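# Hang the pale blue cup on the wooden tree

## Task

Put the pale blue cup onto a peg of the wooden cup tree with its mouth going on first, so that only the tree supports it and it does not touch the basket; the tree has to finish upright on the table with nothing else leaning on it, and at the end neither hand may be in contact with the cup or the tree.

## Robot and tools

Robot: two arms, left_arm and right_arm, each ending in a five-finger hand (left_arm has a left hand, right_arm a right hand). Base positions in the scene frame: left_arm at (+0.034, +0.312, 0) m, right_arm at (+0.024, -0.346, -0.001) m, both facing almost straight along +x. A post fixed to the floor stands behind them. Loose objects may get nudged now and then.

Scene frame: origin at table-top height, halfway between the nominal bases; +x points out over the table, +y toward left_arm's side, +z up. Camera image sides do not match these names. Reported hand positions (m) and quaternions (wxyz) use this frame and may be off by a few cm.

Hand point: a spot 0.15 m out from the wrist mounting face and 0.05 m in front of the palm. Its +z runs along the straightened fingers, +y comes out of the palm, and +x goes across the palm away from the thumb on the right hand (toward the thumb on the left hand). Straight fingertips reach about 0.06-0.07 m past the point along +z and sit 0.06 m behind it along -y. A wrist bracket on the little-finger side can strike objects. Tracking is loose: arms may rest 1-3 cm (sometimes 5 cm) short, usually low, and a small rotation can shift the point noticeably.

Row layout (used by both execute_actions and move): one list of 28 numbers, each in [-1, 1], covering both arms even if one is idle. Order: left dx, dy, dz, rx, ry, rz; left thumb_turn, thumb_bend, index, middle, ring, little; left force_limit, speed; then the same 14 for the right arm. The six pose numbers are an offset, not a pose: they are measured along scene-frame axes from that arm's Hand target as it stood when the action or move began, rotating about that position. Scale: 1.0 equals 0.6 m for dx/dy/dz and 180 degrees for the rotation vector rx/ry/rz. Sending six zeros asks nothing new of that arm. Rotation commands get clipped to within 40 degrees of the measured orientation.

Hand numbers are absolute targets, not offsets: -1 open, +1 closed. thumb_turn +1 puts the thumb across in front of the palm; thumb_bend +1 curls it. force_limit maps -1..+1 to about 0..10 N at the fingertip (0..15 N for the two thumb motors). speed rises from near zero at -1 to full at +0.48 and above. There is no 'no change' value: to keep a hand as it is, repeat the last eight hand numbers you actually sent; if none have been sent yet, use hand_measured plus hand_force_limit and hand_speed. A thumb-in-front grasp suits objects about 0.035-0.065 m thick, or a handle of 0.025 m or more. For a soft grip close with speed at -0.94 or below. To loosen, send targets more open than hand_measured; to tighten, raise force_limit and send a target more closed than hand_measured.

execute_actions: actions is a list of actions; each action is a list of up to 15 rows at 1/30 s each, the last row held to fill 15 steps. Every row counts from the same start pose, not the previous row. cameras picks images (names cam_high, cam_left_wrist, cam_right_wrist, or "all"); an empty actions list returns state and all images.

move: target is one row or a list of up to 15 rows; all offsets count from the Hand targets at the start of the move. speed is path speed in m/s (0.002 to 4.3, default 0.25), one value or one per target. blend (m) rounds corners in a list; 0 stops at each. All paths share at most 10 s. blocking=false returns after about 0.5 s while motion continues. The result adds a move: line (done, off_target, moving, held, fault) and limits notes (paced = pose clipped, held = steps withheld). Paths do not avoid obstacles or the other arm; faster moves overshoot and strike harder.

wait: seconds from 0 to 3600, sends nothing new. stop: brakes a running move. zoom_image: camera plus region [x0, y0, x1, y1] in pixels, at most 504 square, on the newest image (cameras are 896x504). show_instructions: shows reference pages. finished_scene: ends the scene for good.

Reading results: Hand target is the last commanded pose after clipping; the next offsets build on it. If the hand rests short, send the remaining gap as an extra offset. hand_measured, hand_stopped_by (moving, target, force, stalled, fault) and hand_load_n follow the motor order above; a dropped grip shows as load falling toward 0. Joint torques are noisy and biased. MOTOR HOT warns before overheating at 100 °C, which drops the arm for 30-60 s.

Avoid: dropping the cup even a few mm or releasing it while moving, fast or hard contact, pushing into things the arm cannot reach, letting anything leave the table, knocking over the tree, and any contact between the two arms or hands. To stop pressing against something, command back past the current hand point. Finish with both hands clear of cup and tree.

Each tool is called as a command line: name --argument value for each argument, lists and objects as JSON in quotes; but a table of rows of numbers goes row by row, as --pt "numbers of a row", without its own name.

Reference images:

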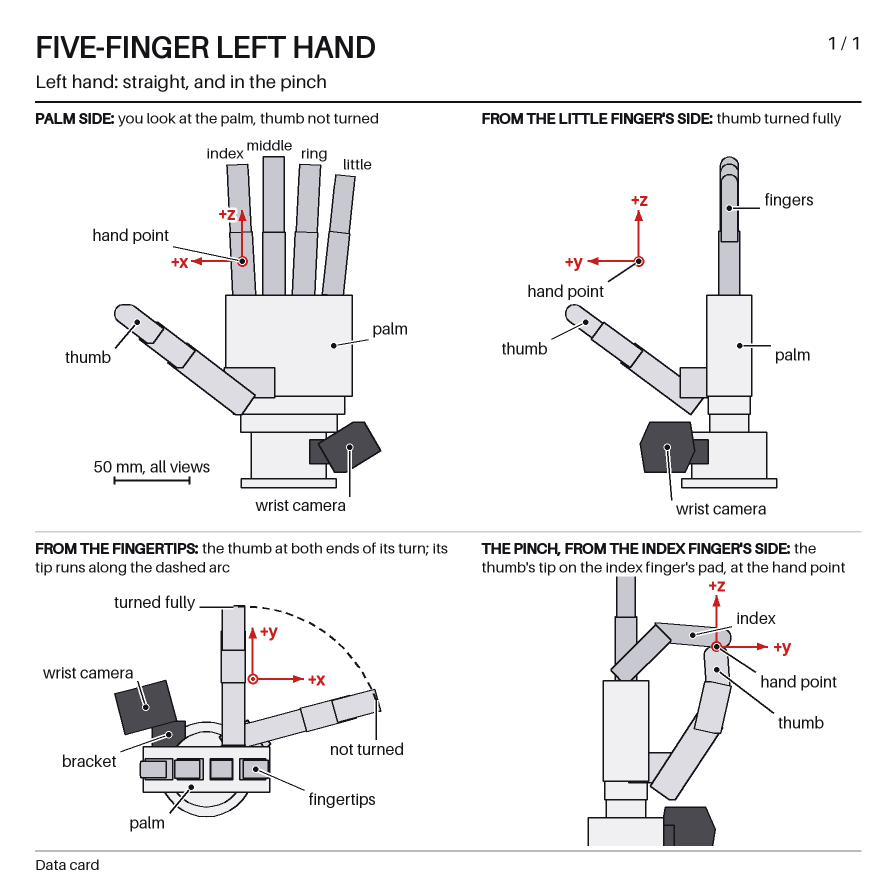

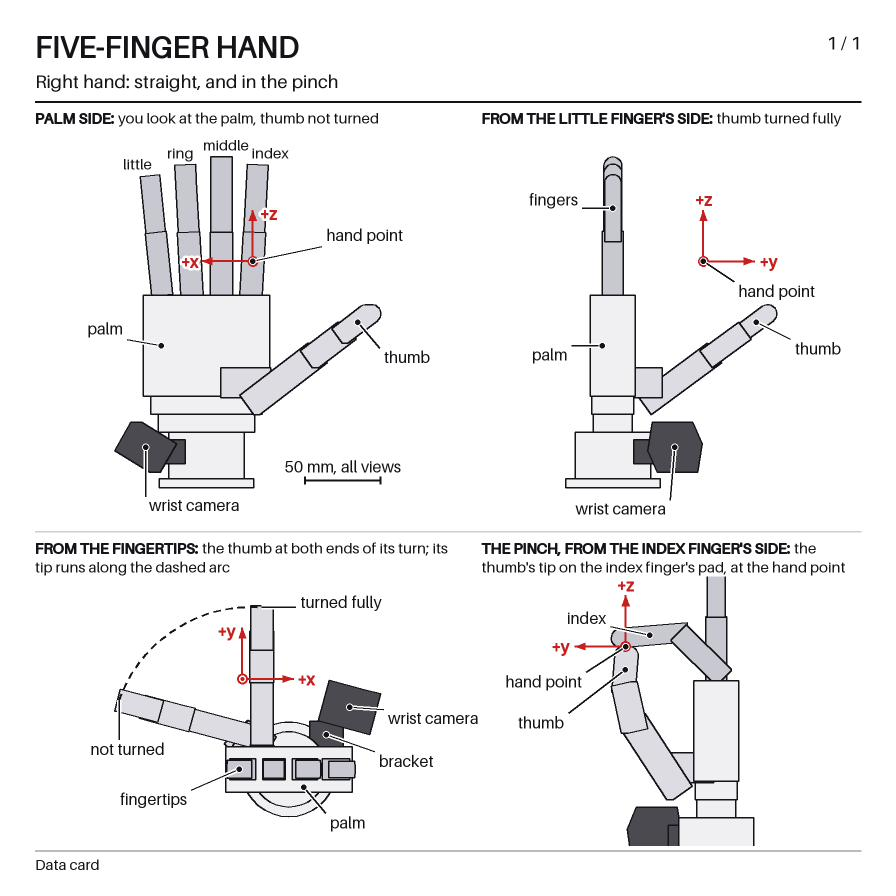

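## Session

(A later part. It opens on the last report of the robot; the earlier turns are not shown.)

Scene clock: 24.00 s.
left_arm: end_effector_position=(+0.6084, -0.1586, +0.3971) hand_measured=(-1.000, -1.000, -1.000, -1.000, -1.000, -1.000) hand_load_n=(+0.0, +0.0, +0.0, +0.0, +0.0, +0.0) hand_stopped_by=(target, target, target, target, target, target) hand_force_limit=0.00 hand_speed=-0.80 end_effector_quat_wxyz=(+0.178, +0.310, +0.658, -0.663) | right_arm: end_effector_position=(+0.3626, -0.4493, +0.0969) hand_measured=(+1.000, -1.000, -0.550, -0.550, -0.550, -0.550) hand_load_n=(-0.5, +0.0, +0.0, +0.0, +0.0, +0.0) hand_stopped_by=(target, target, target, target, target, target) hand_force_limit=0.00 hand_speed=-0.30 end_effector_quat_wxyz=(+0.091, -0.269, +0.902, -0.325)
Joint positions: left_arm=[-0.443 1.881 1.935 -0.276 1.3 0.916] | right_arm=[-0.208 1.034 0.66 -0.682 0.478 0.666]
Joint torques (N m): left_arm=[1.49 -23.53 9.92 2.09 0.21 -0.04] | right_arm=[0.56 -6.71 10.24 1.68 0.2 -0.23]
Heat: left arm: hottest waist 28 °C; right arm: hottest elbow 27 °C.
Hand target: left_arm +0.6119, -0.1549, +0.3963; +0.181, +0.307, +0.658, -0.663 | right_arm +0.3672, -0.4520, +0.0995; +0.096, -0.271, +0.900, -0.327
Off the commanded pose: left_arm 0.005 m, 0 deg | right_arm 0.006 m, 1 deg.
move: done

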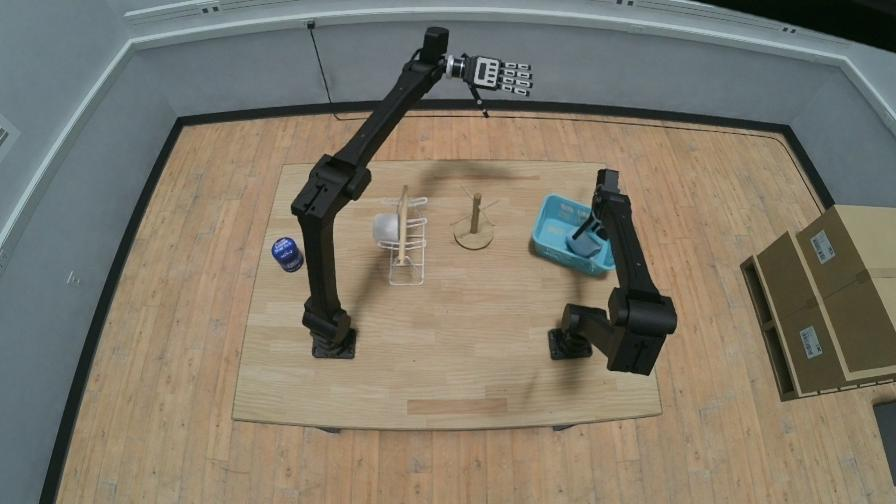

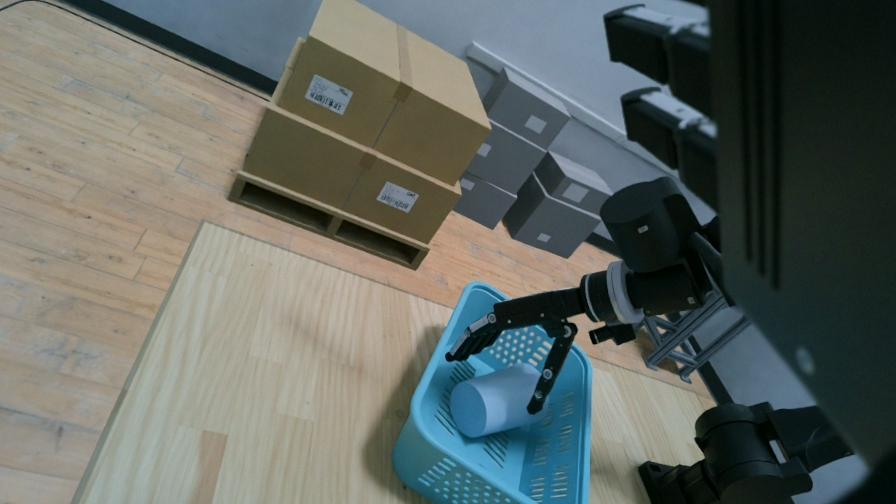

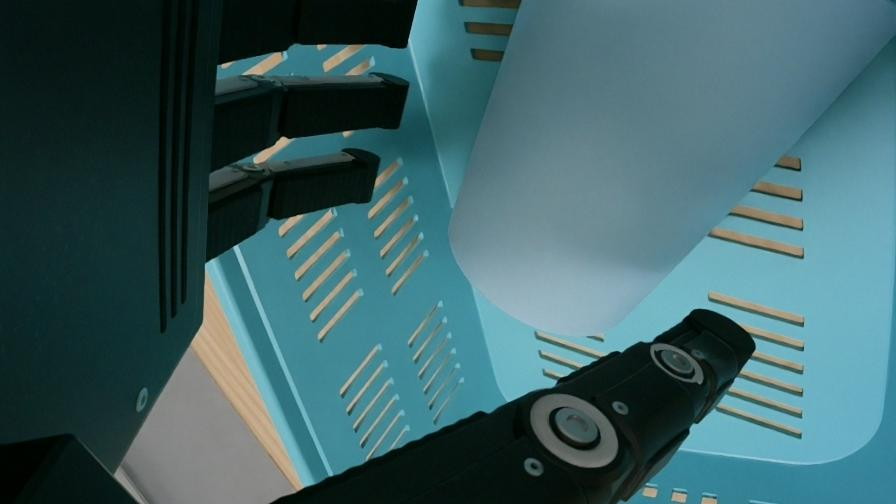

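move --target '[0,0,0,0,0,0,-1,-1,-1,-1,-1,-1,0,-0.8,-0.02,0.01,-0.0417,0,0,0,1,-1,-0.55,-0.55,-0.55,-0.55,0,-0.3]' --cameras '["cam_left_wrist","cam_right_wrist"]'

zoom_image --camera "cam_left_wrist" --region '[380, 240, 680, 504]'

Scene clock: 25.63 s.
left_arm: end_effector_position=(+0.6084, -0.1586, +0.3971) hand_measured=(-1.000, -1.000, -1.000, -1.000, -1.000, -1.000) hand_load_n=(+0.0, +0.0, +0.0, +0.0, +0.0, +0.0) hand_stopped_by=(target, target, target, target, target, target) hand_force_limit=0.00 hand_speed=-0.80 end_effector_quat_wxyz=(+0.178, +0.310, +0.658, -0.663) | right_arm: end_effector_position=(+0.3478, -0.4463, +0.0689) hand_measured=(+1.000, -1.000, -0.550, -0.550, -0.550, -0.550) hand_load_n=(+0.0, +0.0, +0.0, +0.0, +0.0, +0.0) hand_stopped_by=(target, target, target, target, target, target) hand_force_limit=0.00 hand_speed=-0.30 end_effector_quat_wxyz=(+0.085, -0.271, +0.903, -0.322)
Joint positions: left_arm=[-0.443 1.881 1.935 -0.276 1.3 0.916] | right_arm=[-0.208 1.034 0.585 -0.621 0.478 0.666]
Joint torques (N m): left_arm=[1.32 -23.36 9.95 2 0.21 -0.04] | right_arm=[1.44 -6.95 10.03 1.68 0.44 -0.06]
Heat: left arm: hottest waist 28 °C; right arm: hottest elbow 27 °C.
Hand target: left_arm +0.6119, -0.1549, +0.3963; +0.181, +0.307, +0.658, -0.663 | right_arm +0.3553, -0.4460, +0.0746; +0.096, -0.271, +0.900, -0.327
Off the commanded pose: left_arm 0.005 m, 0 deg | right_arm 0.009 m, 1 deg.
move: done

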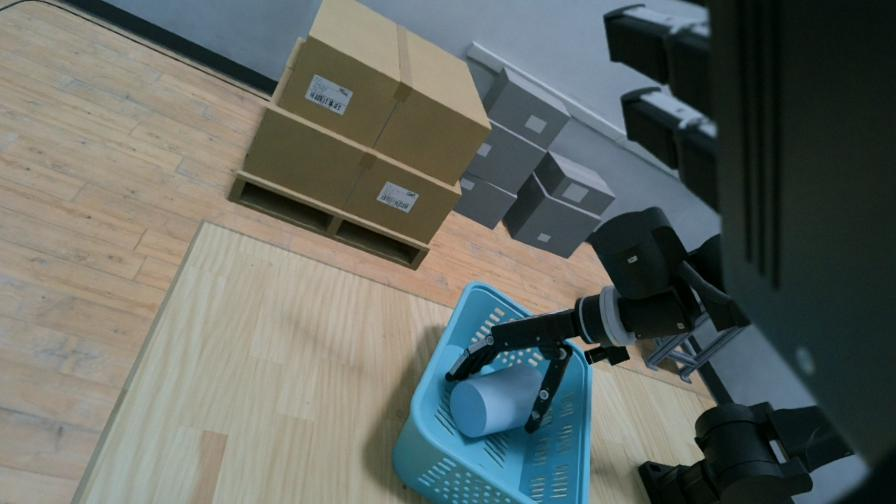

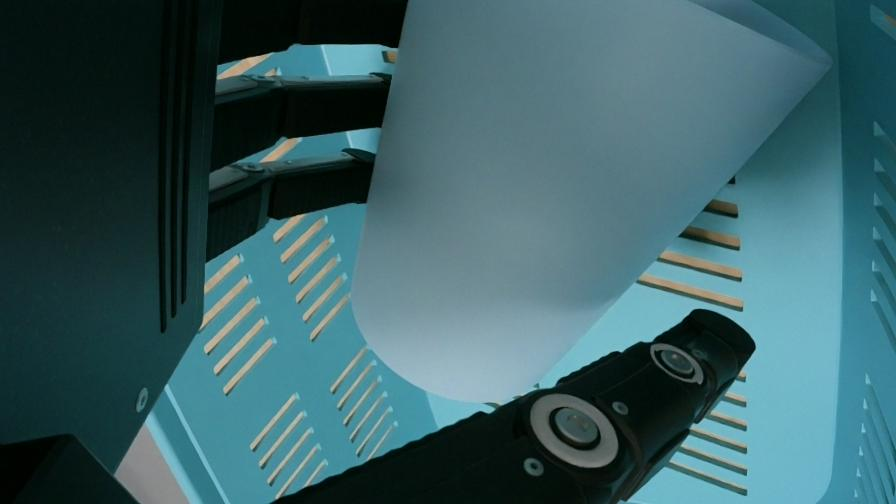

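Scaled by 1.680 from the camera's image (finer frame: 1280x720).

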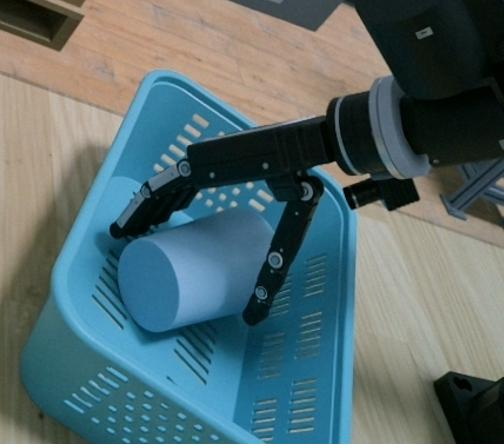

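execute_actions --actions '[]' --cameras '["cam_high"]'

zoom_image --camera "cam_high" --region '[530, 180, 630, 290]'

Scene clock: 26.97 s.
left_arm: end_effector_position=(+0.6084, -0.1586, +0.3971) hand_measured=(-1.000, -1.000, -1.000, -1.000, -1.000, -1.000) hand_load_n=(+0.0, +0.0, +0.0, +0.0, +0.0, +0.0) hand_stopped_by=(target, target, target, target, target, target) hand_force_limit=0.00 hand_speed=-0.80 end_effector_quat_wxyz=(+0.178, +0.310, +0.658, -0.663) | right_arm: end_effector_position=(+0.3478, -0.4463, +0.0689) hand_measured=(+1.000, -1.000, -0.550, -0.550, -0.550, -0.550) hand_load_n=(+0.0, -0.5, +0.0, +0.0, +0.0, +0.0) hand_stopped_by=(target, target, target, target, target, target) hand_force_limit=0.00 hand_speed=-0.30 end_effector_quat_wxyz=(+0.085, -0.271, +0.903, -0.322)
Joint positions: left_arm=[-0.443 1.881 1.935 -0.276 1.3 0.916] | right_arm=[-0.208 1.034 0.585 -0.621 0.478 0.666]
Joint velocities: within noise
Joint torques (N m): left_arm=[1.96 -23.71 9.74 2.19 0.27 -0.1] | right_arm=[1.49 -6.89 9.98 1.68 0.44 -0.07]
Heat: left arm: hottest waist 28 °C; right arm: hottest elbow 27 °C.
Hand target: left_arm +0.6119, -0.1549, +0.3963; +0.181, +0.307, +0.658, -0.663 | right_arm +0.3553, -0.4460, +0.0746; +0.096, -0.271, +0.900, -0.327
Off the commanded pose: left_arm 0.005 m, 0 deg | right_arm 0.009 m, 1 deg.
Images, in order (width x height): cam_high 896x504.

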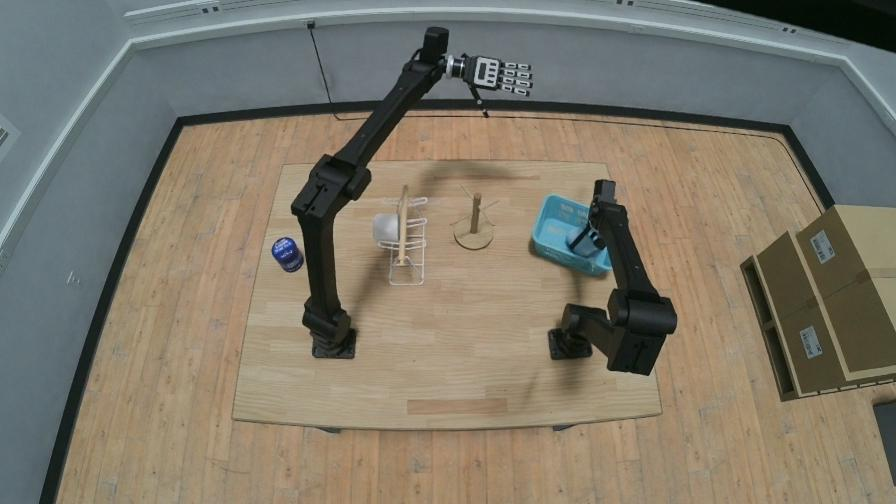

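Scaled by 4.582 from the camera's image (finer frame: 1280x720).

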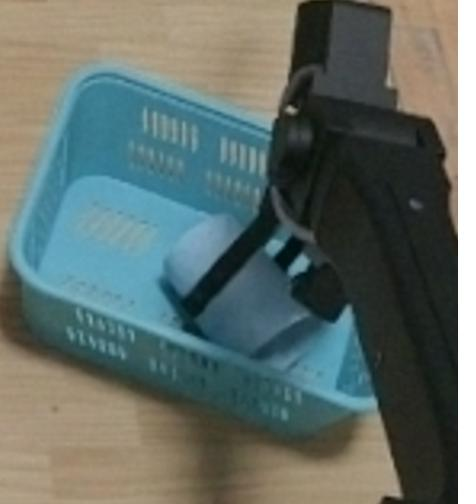

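move --target '[0,0,0,0,0,0,-1,-1,-1,-1,-1,-1,0,-0.8,0.003,0.0133,-0.01,0,0,0,1,-1,-0.55,-0.55,-0.55,-0.55,0,-0.3]' --cameras '["cam_left_wrist","cam_right_wrist"]'

zoom_image --camera "cam_left_wrist" --region '[380, 240, 680, 504]'

Scene clock: 28.20 s.
left_arm: end_effector_position=(+0.6084, -0.1586, +0.3971) hand_measured=(-1.000, -1.000, -1.000, -1.000, -1.000, -1.000) hand_load_n=(+0.0, +0.0, +0.0, +0.0, +0.0, +0.0) hand_stopped_by=(target, target, target, target, target, target) hand_force_limit=0.00 hand_speed=-0.80 end_effector_quat_wxyz=(+0.178, +0.310, +0.658, -0.663) | right_arm: end_effector_position=(+0.3524, -0.4400, +0.0696) hand_measured=(+1.000, -1.000, -0.550, -0.550, -0.550, -0.550) hand_load_n=(+0.0, +0.0, +0.0, +0.0, +0.0, +0.0) hand_stopped_by=(target, target, target, target, target, target) hand_force_limit=0.00 hand_speed=-0.30 end_effector_quat_wxyz=(+0.090, -0.276, +0.899, -0.327)
Joint positions: left_arm=[-0.443 1.881 1.935 -0.276 1.3 0.916] | right_arm=[-0.179 1.036 0.585 -0.612 0.493 0.677]
Joint torques (N m): left_arm=[1.55 -24.23 9.96 2.07 0.2 -0.12] | right_arm=[1.67 -6.01 9.29 1.69 0.47 0.1]
Heat: left arm: hottest waist 28 °C; right arm: hottest elbow 27 °C.
Hand target: left_arm +0.6119, -0.1549, +0.3963; +0.181, +0.307, +0.658, -0.663 | right_arm +0.3571, -0.4380, +0.0687; +0.097, -0.271, +0.900, -0.327
Off the commanded pose: left_arm 0.005 m, 0 deg | right_arm 0.005 m, 1 deg.
move: done

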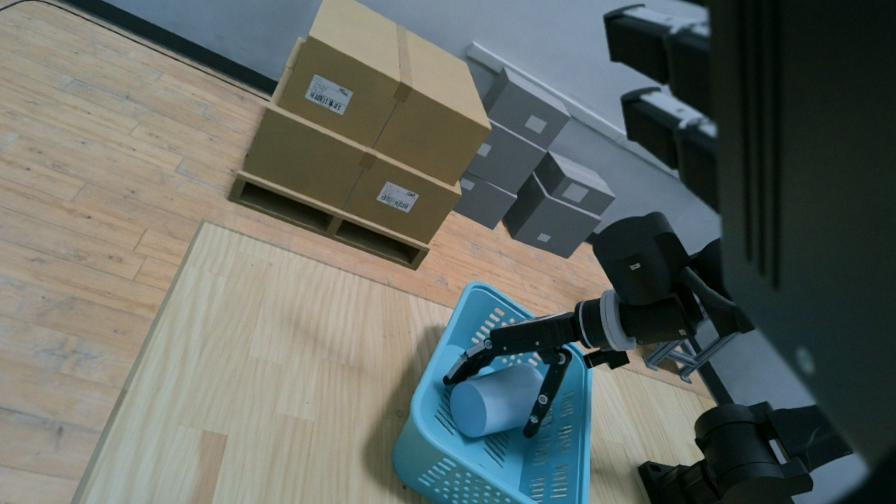

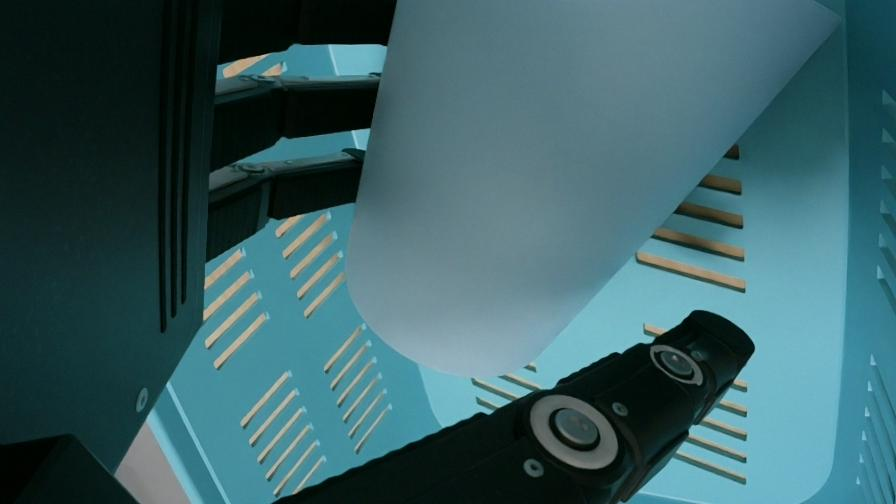

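Scaled by 1.680 from the camera's image (finer frame: 1280x720).

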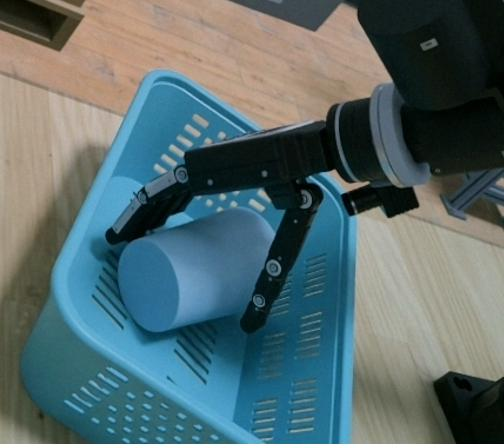

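move --target '[0,0,0,0,0,0,-1,-1,-1,-1,-1,-1,0,-0.8,-0.0067,0,-0.022,0,0,0,1,-1,-0.55,-0.55,-0.55,-0.55,0,-0.3]' --cameras '["cam_left_wrist","cam_right_wrist"]'

zoom_image --camera "cam_left_wrist" --region '[380, 240, 680, 504]'

Scene clock: 29.00 s.
left_arm: end_effector_position=(+0.6084, -0.1586, +0.3971) hand_measured=(-1.000, -1.000, -1.000, -1.000, -1.000, -1.000) hand_load_n=(+0.0, +0.0, +0.0, +0.0, +0.0, +0.0) hand_stopped_by=(target, target, target, target, target, target) hand_force_limit=0.00 hand_speed=-0.80 end_effector_quat_wxyz=(+0.178, +0.310, +0.658, -0.663) | right_arm: end_effector_position=(+0.3500, -0.4399, +0.0584) hand_measured=(+1.000, -1.000, -0.550, -0.550, -0.550, -0.550) hand_load_n=(+0.0, +0.0, +0.0, -0.5, +0.0, +0.0) hand_stopped_by=(target, target, target, target, target, target) hand_force_limit=0.00 hand_speed=-0.30 end_effector_quat_wxyz=(+0.092, -0.274, +0.899, -0.329)
Joint positions: left_arm=[-0.443 1.881 1.935 -0.276 1.3 0.916] | right_arm=[-0.179 1.043 0.553 -0.568 0.495 0.678]
Joint torques (N m): left_arm=[1.85 -23.88 10 2.11 0.24 -0.03] | right_arm=[1.44 -5.71 8.99 1.62 0.35 0.09]
Heat: left arm: hottest waist 28 °C; right arm: hottest elbow 27 °C.
Hand target: left_arm +0.6119, -0.1549, +0.3963; +0.181, +0.307, +0.658, -0.663 | right_arm +0.3531, -0.4380, +0.0554; +0.096, -0.271, +0.900, -0.327
Off the commanded pose: left_arm 0.005 m, 0 deg | right_arm 0.005 m, 1 deg.
move: done

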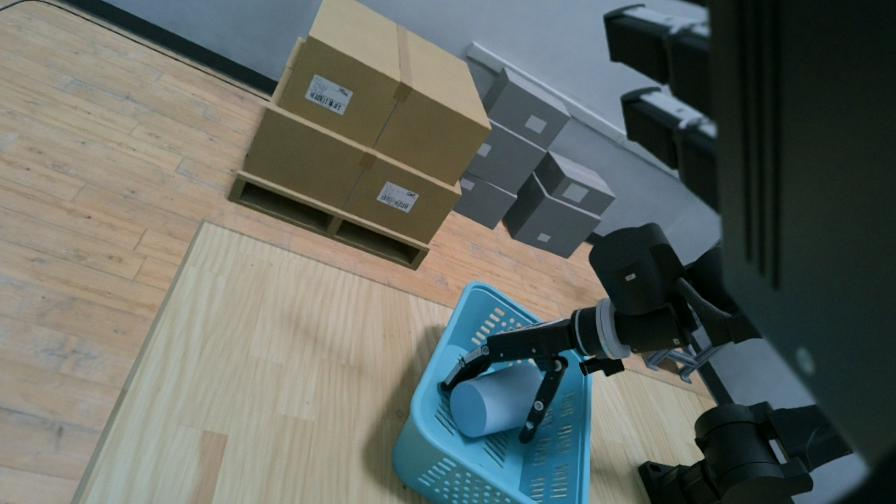

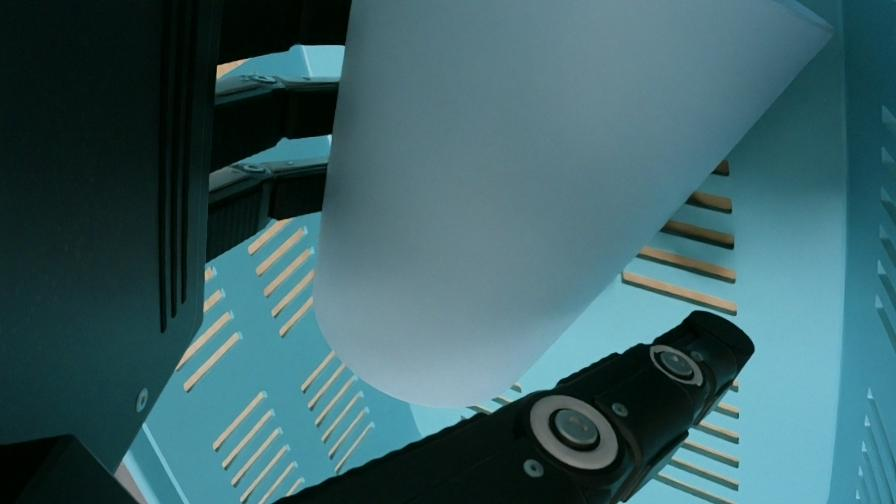

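Scaled by 1.680 from the camera's image (finer frame: 1280x720).

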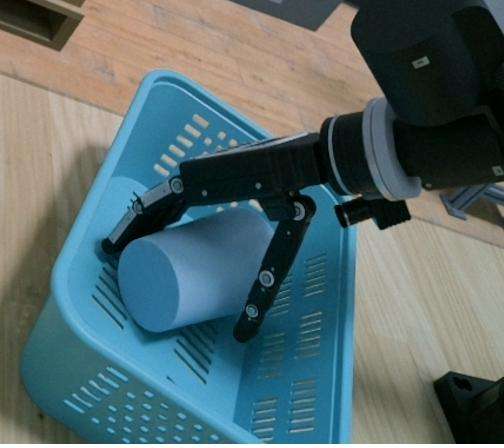

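move --target '[0,0,0,0,0,0,-1,-1,-1,-1,-1,-1,0,-0.8,0.0067,-0.01,0.004,0,0,0,1,-0.8,-0.4,-0.4,-0.4,-0.4,-0.6,-0.9]' --cameras '["cam_left_wrist","cam_right_wrist"]'

zoom_image --camera "cam_left_wrist" --region '[380, 240, 680, 504]'

Scene clock: 30.83 s.
left_arm: end_effector_position=(+0.6084, -0.1586, +0.3971) hand_measured=(-1.000, -1.000, -1.000, -1.000, -1.000, -1.000) hand_load_n=(+0.0, +0.0, +0.0, +0.0, +0.0, +0.0) hand_stopped_by=(target, target, target, target, target, target) hand_force_limit=0.00 hand_speed=-0.80 end_effector_quat_wxyz=(+0.178, +0.310, +0.658, -0.663) | right_arm: end_effector_position=(+0.3522, -0.4427, +0.0572) hand_measured=(+1.000, -0.800, -0.400, -0.400, -0.400, -0.400) hand_load_n=(+0.0, +0.0, +0.0, +0.5, +0.0, +0.0) hand_stopped_by=(target, target, target, target, target, target) hand_force_limit=-0.60 hand_speed=-0.90 end_effector_quat_wxyz=(+0.094, -0.270, +0.900, -0.329)
Joint positions: left_arm=[-0.443 1.881 1.935 -0.276 1.3 0.916] | right_arm=[-0.187 1.052 0.553 -0.554 0.492 0.678]
Joint torques (N m): left_arm=[1.38 -23.94 9.96 1.98 0.21 -0.06] | right_arm=[0.56 -5.48 10.07 1.32 0.09 -0.11]
Heat: left arm: hottest waist 28 °C; right arm: hottest elbow 27 °C.
Hand target: left_arm +0.6119, -0.1549, +0.3963; +0.181, +0.307, +0.658, -0.663 | right_arm +0.3570, -0.4441, +0.0578; +0.096, -0.271, +0.900, -0.327
Off the commanded pose: left_arm 0.005 m, 0 deg | right_arm 0.005 m, 0 deg.
move: done

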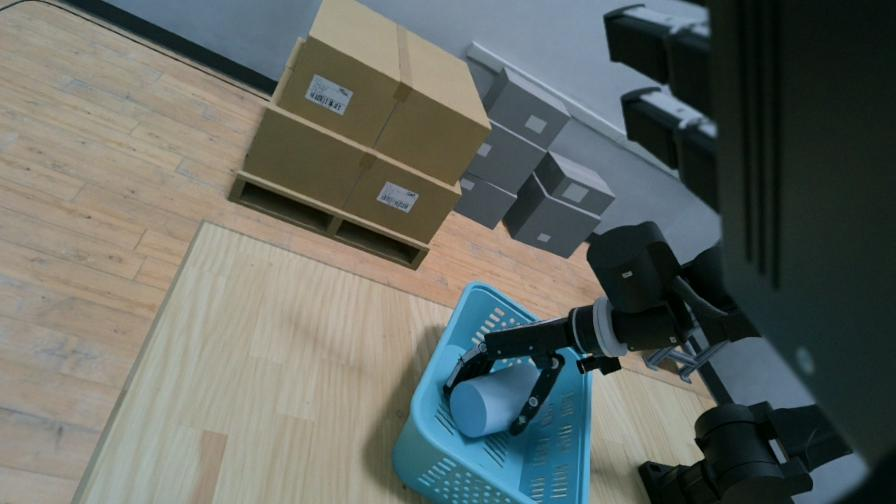

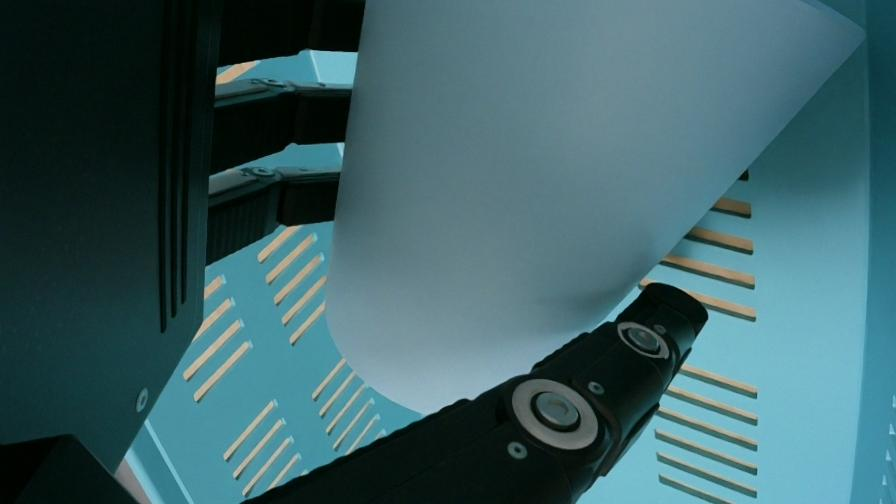

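Scaled by 1.680 from the camera's image (finer frame: 1280x720).

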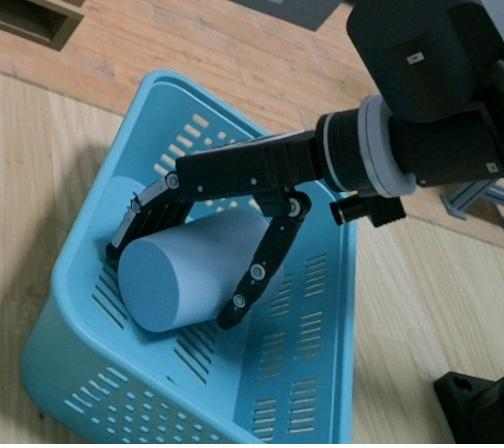

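move --target '[0,0,0,0,0,0,-1,-1,-1,-1,-1,-1,0,-0.8,0,0,0,0,0,0,1,-0.5,-0.1,-0.1,-0.1,-0.4,-0.6,-0.9]' --cameras '["cam_left_wrist","cam_right_wrist"]'

zoom_image --camera "cam_left_wrist" --region '[380, 240, 680, 504]'

Scene clock: 31.83 s.
left_arm: end_effector_position=(+0.6084, -0.1586, +0.3971) hand_measured=(-1.000, -1.000, -1.000, -1.000, -1.000, -1.000) hand_load_n=(+0.0, +0.0, +0.0, +0.0, +0.0, +0.0) hand_stopped_by=(target, target, target, target, target, target) hand_force_limit=0.00 hand_speed=-0.80 end_effector_quat_wxyz=(+0.178, +0.310, +0.658, -0.663) | right_arm: end_effector_position=(+0.3520, -0.4420, +0.0554) hand_measured=(+1.000, -0.732, -0.262, -0.252, -0.234, -0.400) hand_load_n=(+1.0, +5.0, +2.0, +1.5, +2.5, +0.0) hand_stopped_by=(target, force, force, force, force, target) hand_force_limit=-0.60 hand_speed=-0.90 end_effector_quat_wxyz=(+0.093, -0.271, +0.901, -0.327)
Joint positions: left_arm=[-0.443 1.881 1.935 -0.276 1.3 0.916] | right_arm=[-0.187 1.057 0.553 -0.554 0.489 0.678]
Joint torques (N m): left_arm=[2.2 -24.18 9.85 2.36 0.24 -0.05] | right_arm=[0.62 -5.95 10.03 1.31 0.19 -0.11]
Heat: left arm: hottest waist 28 °C; right arm: hottest elbow 27 °C.
Hand target: left_arm +0.6119, -0.1549, +0.3963; +0.181, +0.307, +0.658, -0.663 | right_arm +0.3570, -0.4440, +0.0578; +0.096, -0.271, +0.900, -0.327
Off the commanded pose: left_arm 0.005 m, 0 deg | right_arm 0.006 m, 0 deg.
move: done

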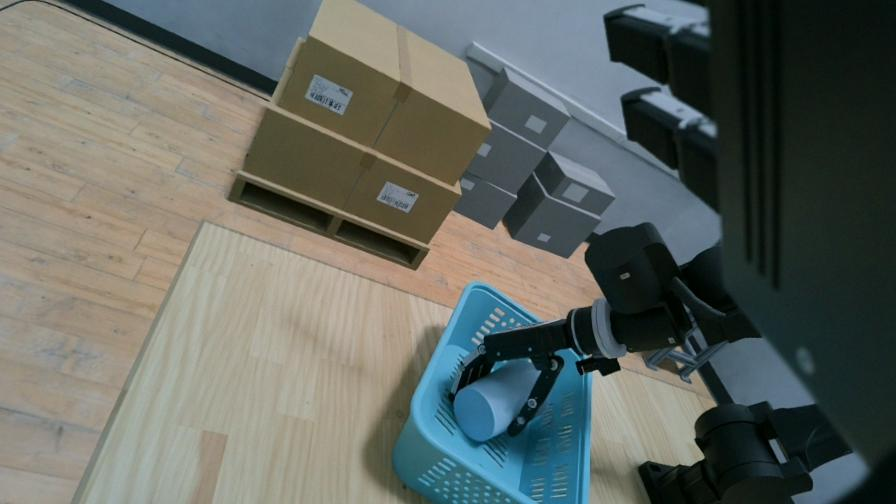

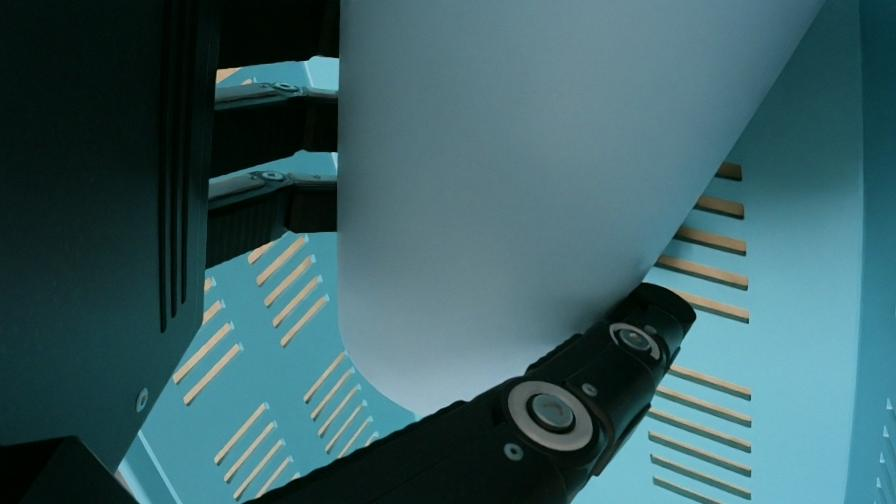

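Scaled by 1.680 from the camera's image (finer frame: 1280x720).

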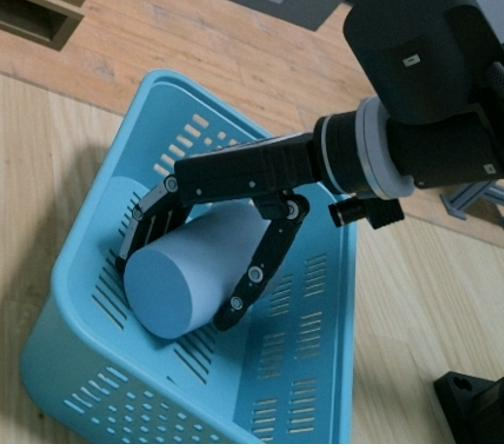

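move --target '[0,0,0,0,0,0,-1,-1,-1,-1,-1,-1,0,-0.8,0,0,0,0,0,0,1,-0.45,0,0,0,-0.4,-0.3,-0.9]' --cameras '["cam_left_wrist"]'

Scene clock: 32.47 s.
left_arm: end_effector_position=(+0.6084, -0.1586, +0.3971) hand_measured=(-1.000, -1.000, -1.000, -1.000, -1.000, -1.000) hand_load_n=(+0.0, +0.0, +0.0, -0.5, +0.0, +0.0) hand_stopped_by=(target, target, target, target, target, target) hand_force_limit=0.00 hand_speed=-0.80 end_effector_quat_wxyz=(+0.178, +0.310, +0.658, -0.663) | right_arm: end_effector_position=(+0.3519, -0.4419, +0.0550) hand_measured=(+1.000, -0.732, -0.236, -0.218, -0.198, -0.400) hand_load_n=(+1.5, +9.5, +2.5, +4.0, +3.5, +0.0) hand_stopped_by=(target, force, force, force, force, target) hand_force_limit=-0.30 hand_speed=-0.90 end_effector_quat_wxyz=(+0.092, -0.271, +0.901, -0.327)
Joint positions: left_arm=[-0.443 1.881 1.935 -0.276 1.3 0.916] | right_arm=[-0.187 1.058 0.553 -0.554 0.489 0.678]
Joint torques (N m): left_arm=[1.61 -24 9.91 2.09 0.23 -0.06] | right_arm=[0.62 -6.07 10.03 1.29 0.21 -0.11]
Heat: left arm: hottest waist 28 °C; right arm: hottest elbow 28 °C.
Hand target: left_arm +0.6119, -0.1549, +0.3963; +0.181, +0.307, +0.658, -0.663 | right_arm +0.3570, -0.4441, +0.0578; +0.096, -0.271, +0.900, -0.327
Off the commanded pose: left_arm 0.005 m, 0 deg | right_arm 0.006 m, 0 deg.
move: done

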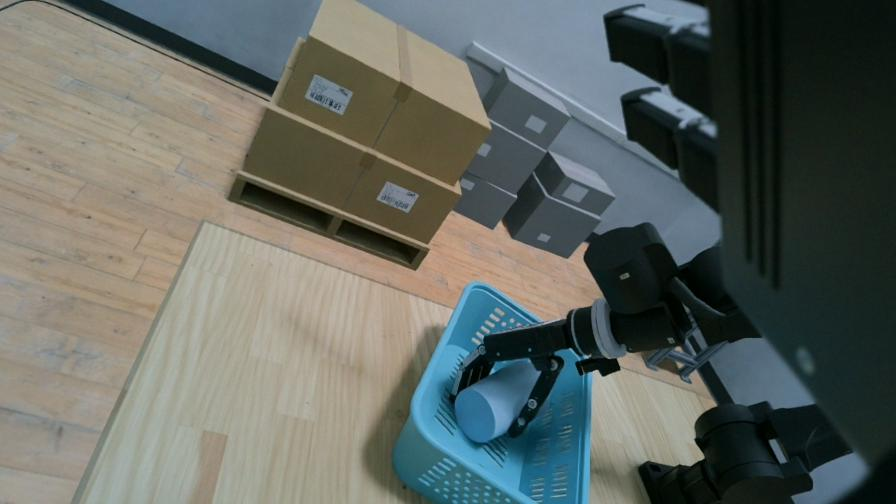

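move --target '[0,0,0,0,0,0,-1,-1,-1,-1,-1,-1,0,-0.8,0,0,0.07,0,0,0,1,-0.45,0,0,0,-0.4,-0.3,-0.9]' --cameras '["cam_left_wrist","cam_right_wrist"]' --speed 0.08

Scene clock: 33.77 s.
left_arm: end_effector_position=(+0.6084, -0.1586, +0.3971) hand_measured=(-1.000, -1.000, -1.000, -1.000, -1.000, -1.000) hand_load_n=(+0.0, +0.0, +0.0, +0.0, +0.0, +0.0) hand_stopped_by=(target, target, target, target, target, target) hand_force_limit=0.00 hand_speed=-0.80 end_effector_quat_wxyz=(+0.178, +0.310, +0.658, -0.663) | right_arm: end_effector_position=(+0.3397, -0.4397, +0.0758) hand_measured=(+1.000, -0.732, -0.236, -0.218, -0.198, -0.400) hand_load_n=(+2.0, +9.5, +2.5, +4.5, +4.0, +0.0) hand_stopped_by=(target, force, force, force, force, target) hand_force_limit=-0.30 hand_speed=-0.90 end_effector_quat_wxyz=(+0.076, -0.277, +0.903, -0.318)
Joint positions: left_arm=[-0.443 1.881 1.935 -0.276 1.3 0.916] | right_arm=[-0.187 1.007 0.595 -0.684 0.488 0.678]
Joint torques (N m): left_arm=[1.44 -23.77 9.94 2.15 0.18 -0.08] | right_arm=[0.56 -7.12 13.63 0.79 0.24 -0.12]
Heat: left arm: hottest waist 28 °C; right arm: hottest elbow 28 °C.
Hand target: left_arm +0.6119, -0.1549, +0.3963; +0.181, +0.307, +0.658, -0.663 | right_arm +0.3570, -0.4440, +0.0997; +0.096, -0.271, +0.900, -0.327
Off the commanded pose: left_arm 0.005 m, 0 deg | right_arm 0.030 m, 3 deg.
move: off_target (right_arm)

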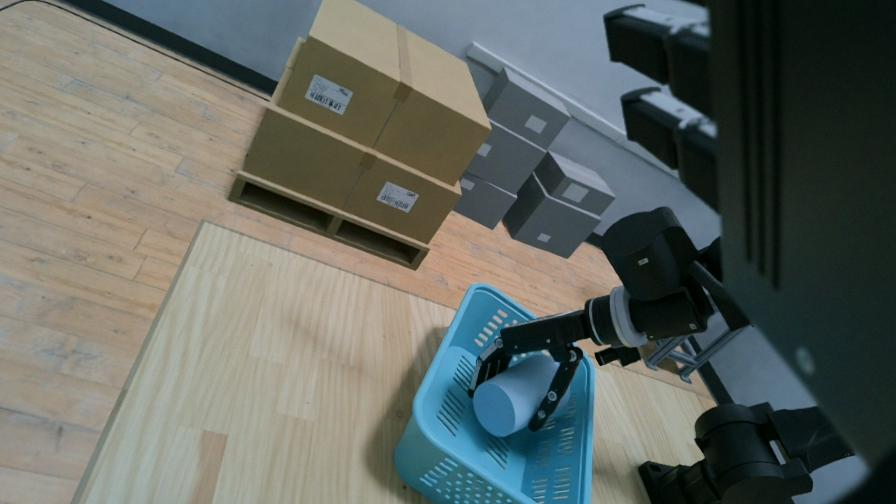

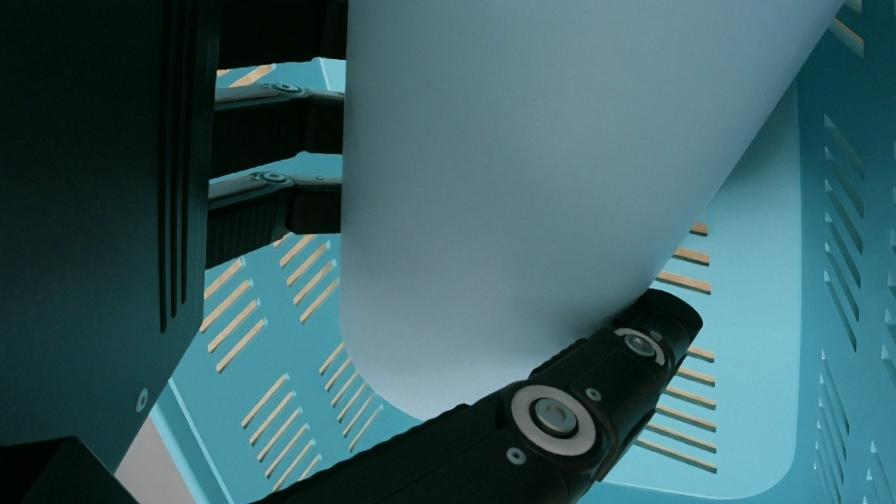

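move --target '[0,0,0,0,0,0,-1,-1,-1,-1,-1,-1,0,-0.8,0.01,-0.01,0.08,0,0,0,1,-0.45,0,0,0,-0.4,-0.3,-0.9]' --cameras '["cam_left_wrist","cam_high"]' --speed 0.08

Scene clock: 35.20 s.
left_arm: end_effector_position=(+0.6084, -0.1586, +0.3971) hand_measured=(-1.000, -1.000, -1.000, -1.000, -1.000, -1.000) hand_load_n=(+0.0, +0.0, +0.0, +0.0, +0.0, +0.0) hand_stopped_by=(target, target, target, target, target, target) hand_force_limit=0.00 hand_speed=-0.80 end_effector_quat_wxyz=(+0.178, +0.310, +0.658, -0.663) | right_arm: end_effector_position=(+0.3478, -0.4450, +0.1211) hand_measured=(+1.000, -0.732, -0.236, -0.218, -0.198, -0.400) hand_load_n=(+2.0, +9.5, +2.5, +4.0, +3.5, +0.0) hand_stopped_by=(target, force, force, force, force, target) hand_force_limit=-0.30 hand_speed=-0.90 end_effector_quat_wxyz=(+0.076, -0.275, +0.904, -0.317)
Joint positions: left_arm=[-0.443 1.881 1.935 -0.276 1.3 0.916] | right_arm=[-0.203 0.983 0.707 -0.817 0.48 0.669]
Joint torques (N m): left_arm=[1.96 -23.3 10.06 2.17 0.2 -0.06] | right_arm=[0.44 -7.36 14.45 0.53 0.21 -0.17]
Heat: left arm: hottest waist 28 °C; right arm: hottest elbow 28 °C.
Hand target: left_arm +0.6119, -0.1549, +0.3963; +0.181, +0.307, +0.658, -0.663 | right_arm +0.3630, -0.4499, +0.1478; +0.096, -0.271, +0.900, -0.327
Off the commanded pose: left_arm 0.005 m, 0 deg | right_arm 0.031 m, 3 deg.
move: off_target (right_arm)
Images, in order (width x height): cam_high 896x504, cam_left_wrist 896x504.

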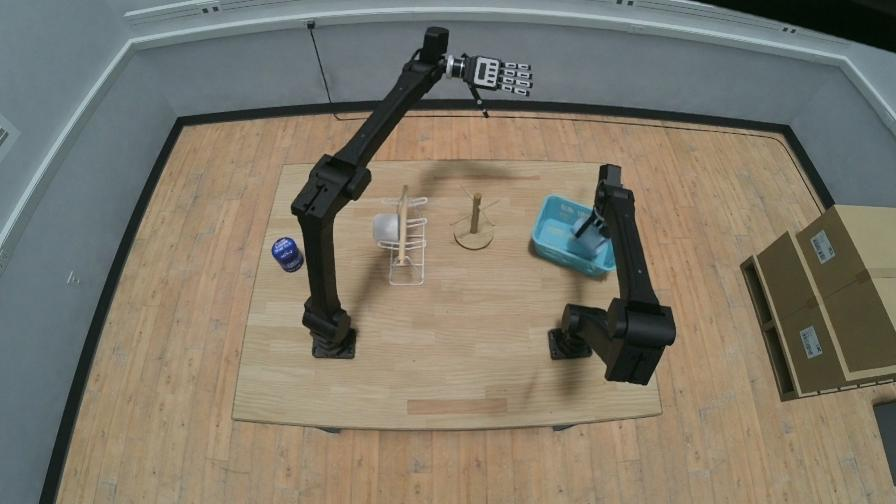

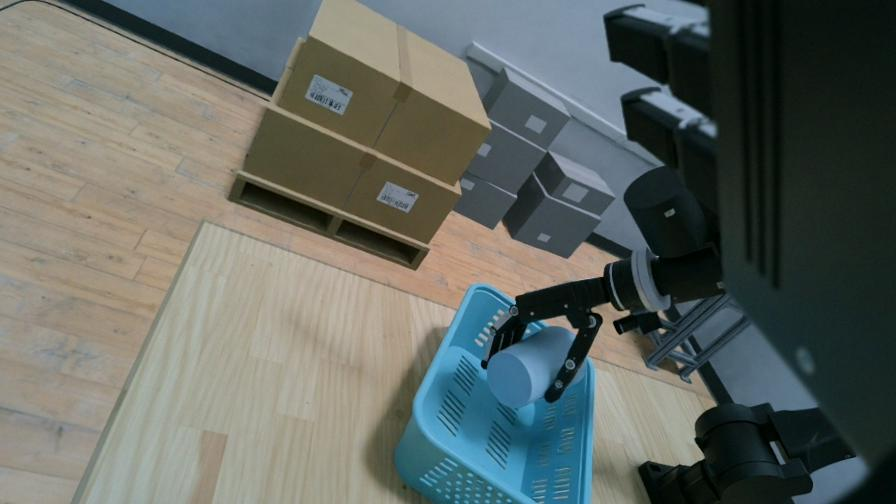

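move --target '[-0.02,0.75,0,0.1,-0.024,0.084,-1,-1,-1,-1,-1,-1,0,-0.8,0,0,0.25,0,0,0,1,-0.45,0,0,0,-0.4,-0.3,-0.9]' --cameras '["cam_left_wrist","cam_high","cam_right_wrist"]' --speed 0.2

Scene clock: 38.47 s.
left_arm: end_effector_position=(+0.5961, +0.2942, +0.3690) hand_measured=(-1.000, -1.000, -1.000, -1.000, -1.000, -1.000) hand_load_n=(+0.0, +0.0, +0.0, +0.0, +0.0, +0.0) hand_stopped_by=(target, target, target, target, target, target) hand_force_limit=0.00 hand_speed=-0.80 end_effector_quat_wxyz=(+0.285, +0.149, +0.810, -0.491) | right_arm: end_effector_position=(+0.3544, -0.4465, +0.2742) hand_measured=(+1.000, -0.732, -0.236, -0.218, -0.198, -0.400) hand_load_n=(+2.0, +9.5, +3.0, +4.0, +4.0, +0.0) hand_stopped_by=(target, force, force, force, force, target) hand_force_limit=-0.30 hand_speed=-0.90 end_effector_quat_wxyz=(+0.081, -0.274, +0.904, -0.320)
Joint positions: left_arm=[0.249 1.64 1.82 -1.507 1.195 2.018] | right_arm=[-0.203 0.962 1.096 -1.215 0.48 0.668]
Joint torques (N m): left_arm=[0.56 -19.14 13.97 0.32 0.6 0.12] | right_arm=[0.56 -6.18 15.01 0.62 0.21 -0.18]
Heat: left arm: hottest waist 28 °C; right arm: hottest elbow 28 °C.
Hand target: left_arm +0.5999, +0.2951, +0.3962; +0.240, +0.267, +0.781, -0.511 | right_arm +0.3630, -0.4500, +0.2978; +0.096, -0.271, +0.900, -0.327
Off the commanded pose: left_arm 0.028 m, 15 deg | right_arm 0.025 m, 2 deg.
joint sent to its limit (left arm) — joint 6 (wrist roll), upper limit. The joint targets are off in orientation, not in position.
move: off_target (left_arm, right_arm)

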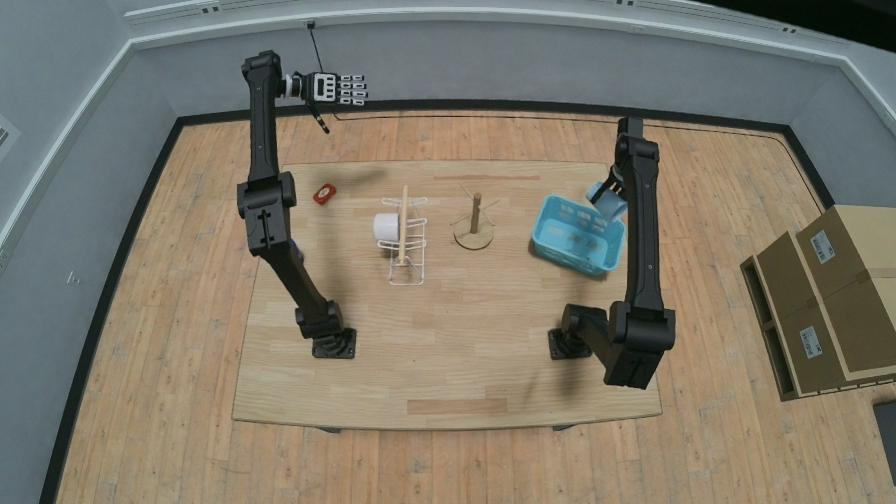

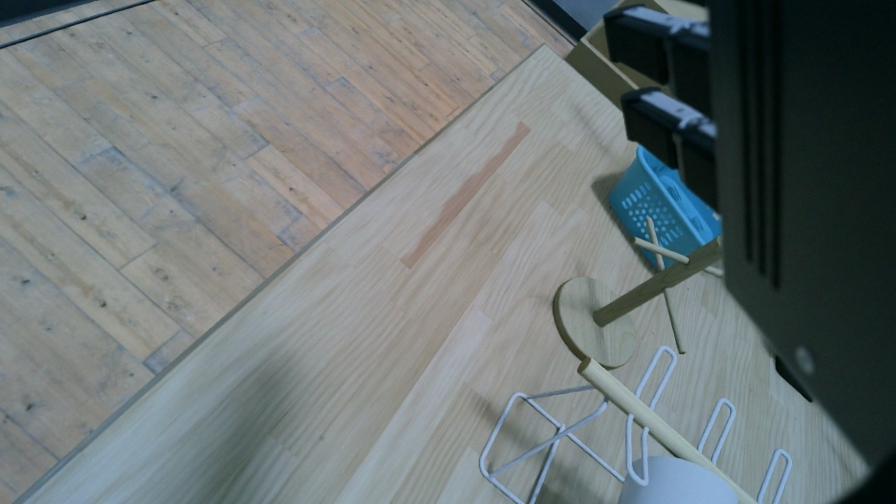

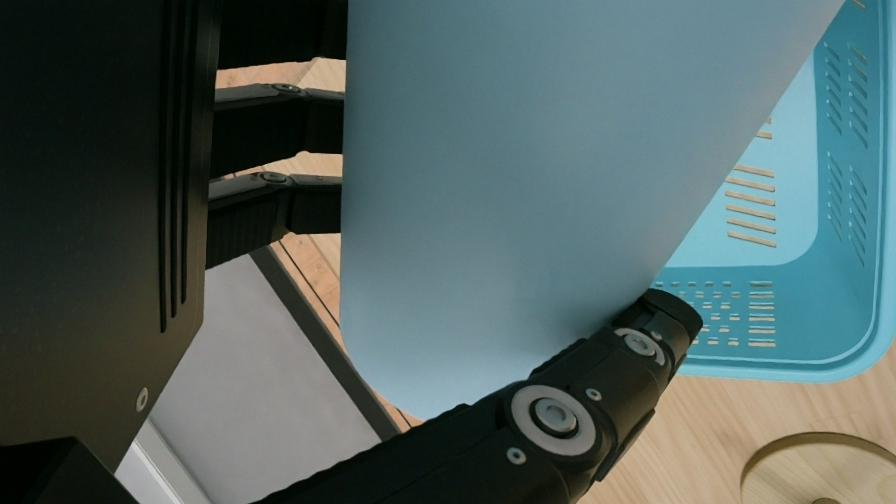

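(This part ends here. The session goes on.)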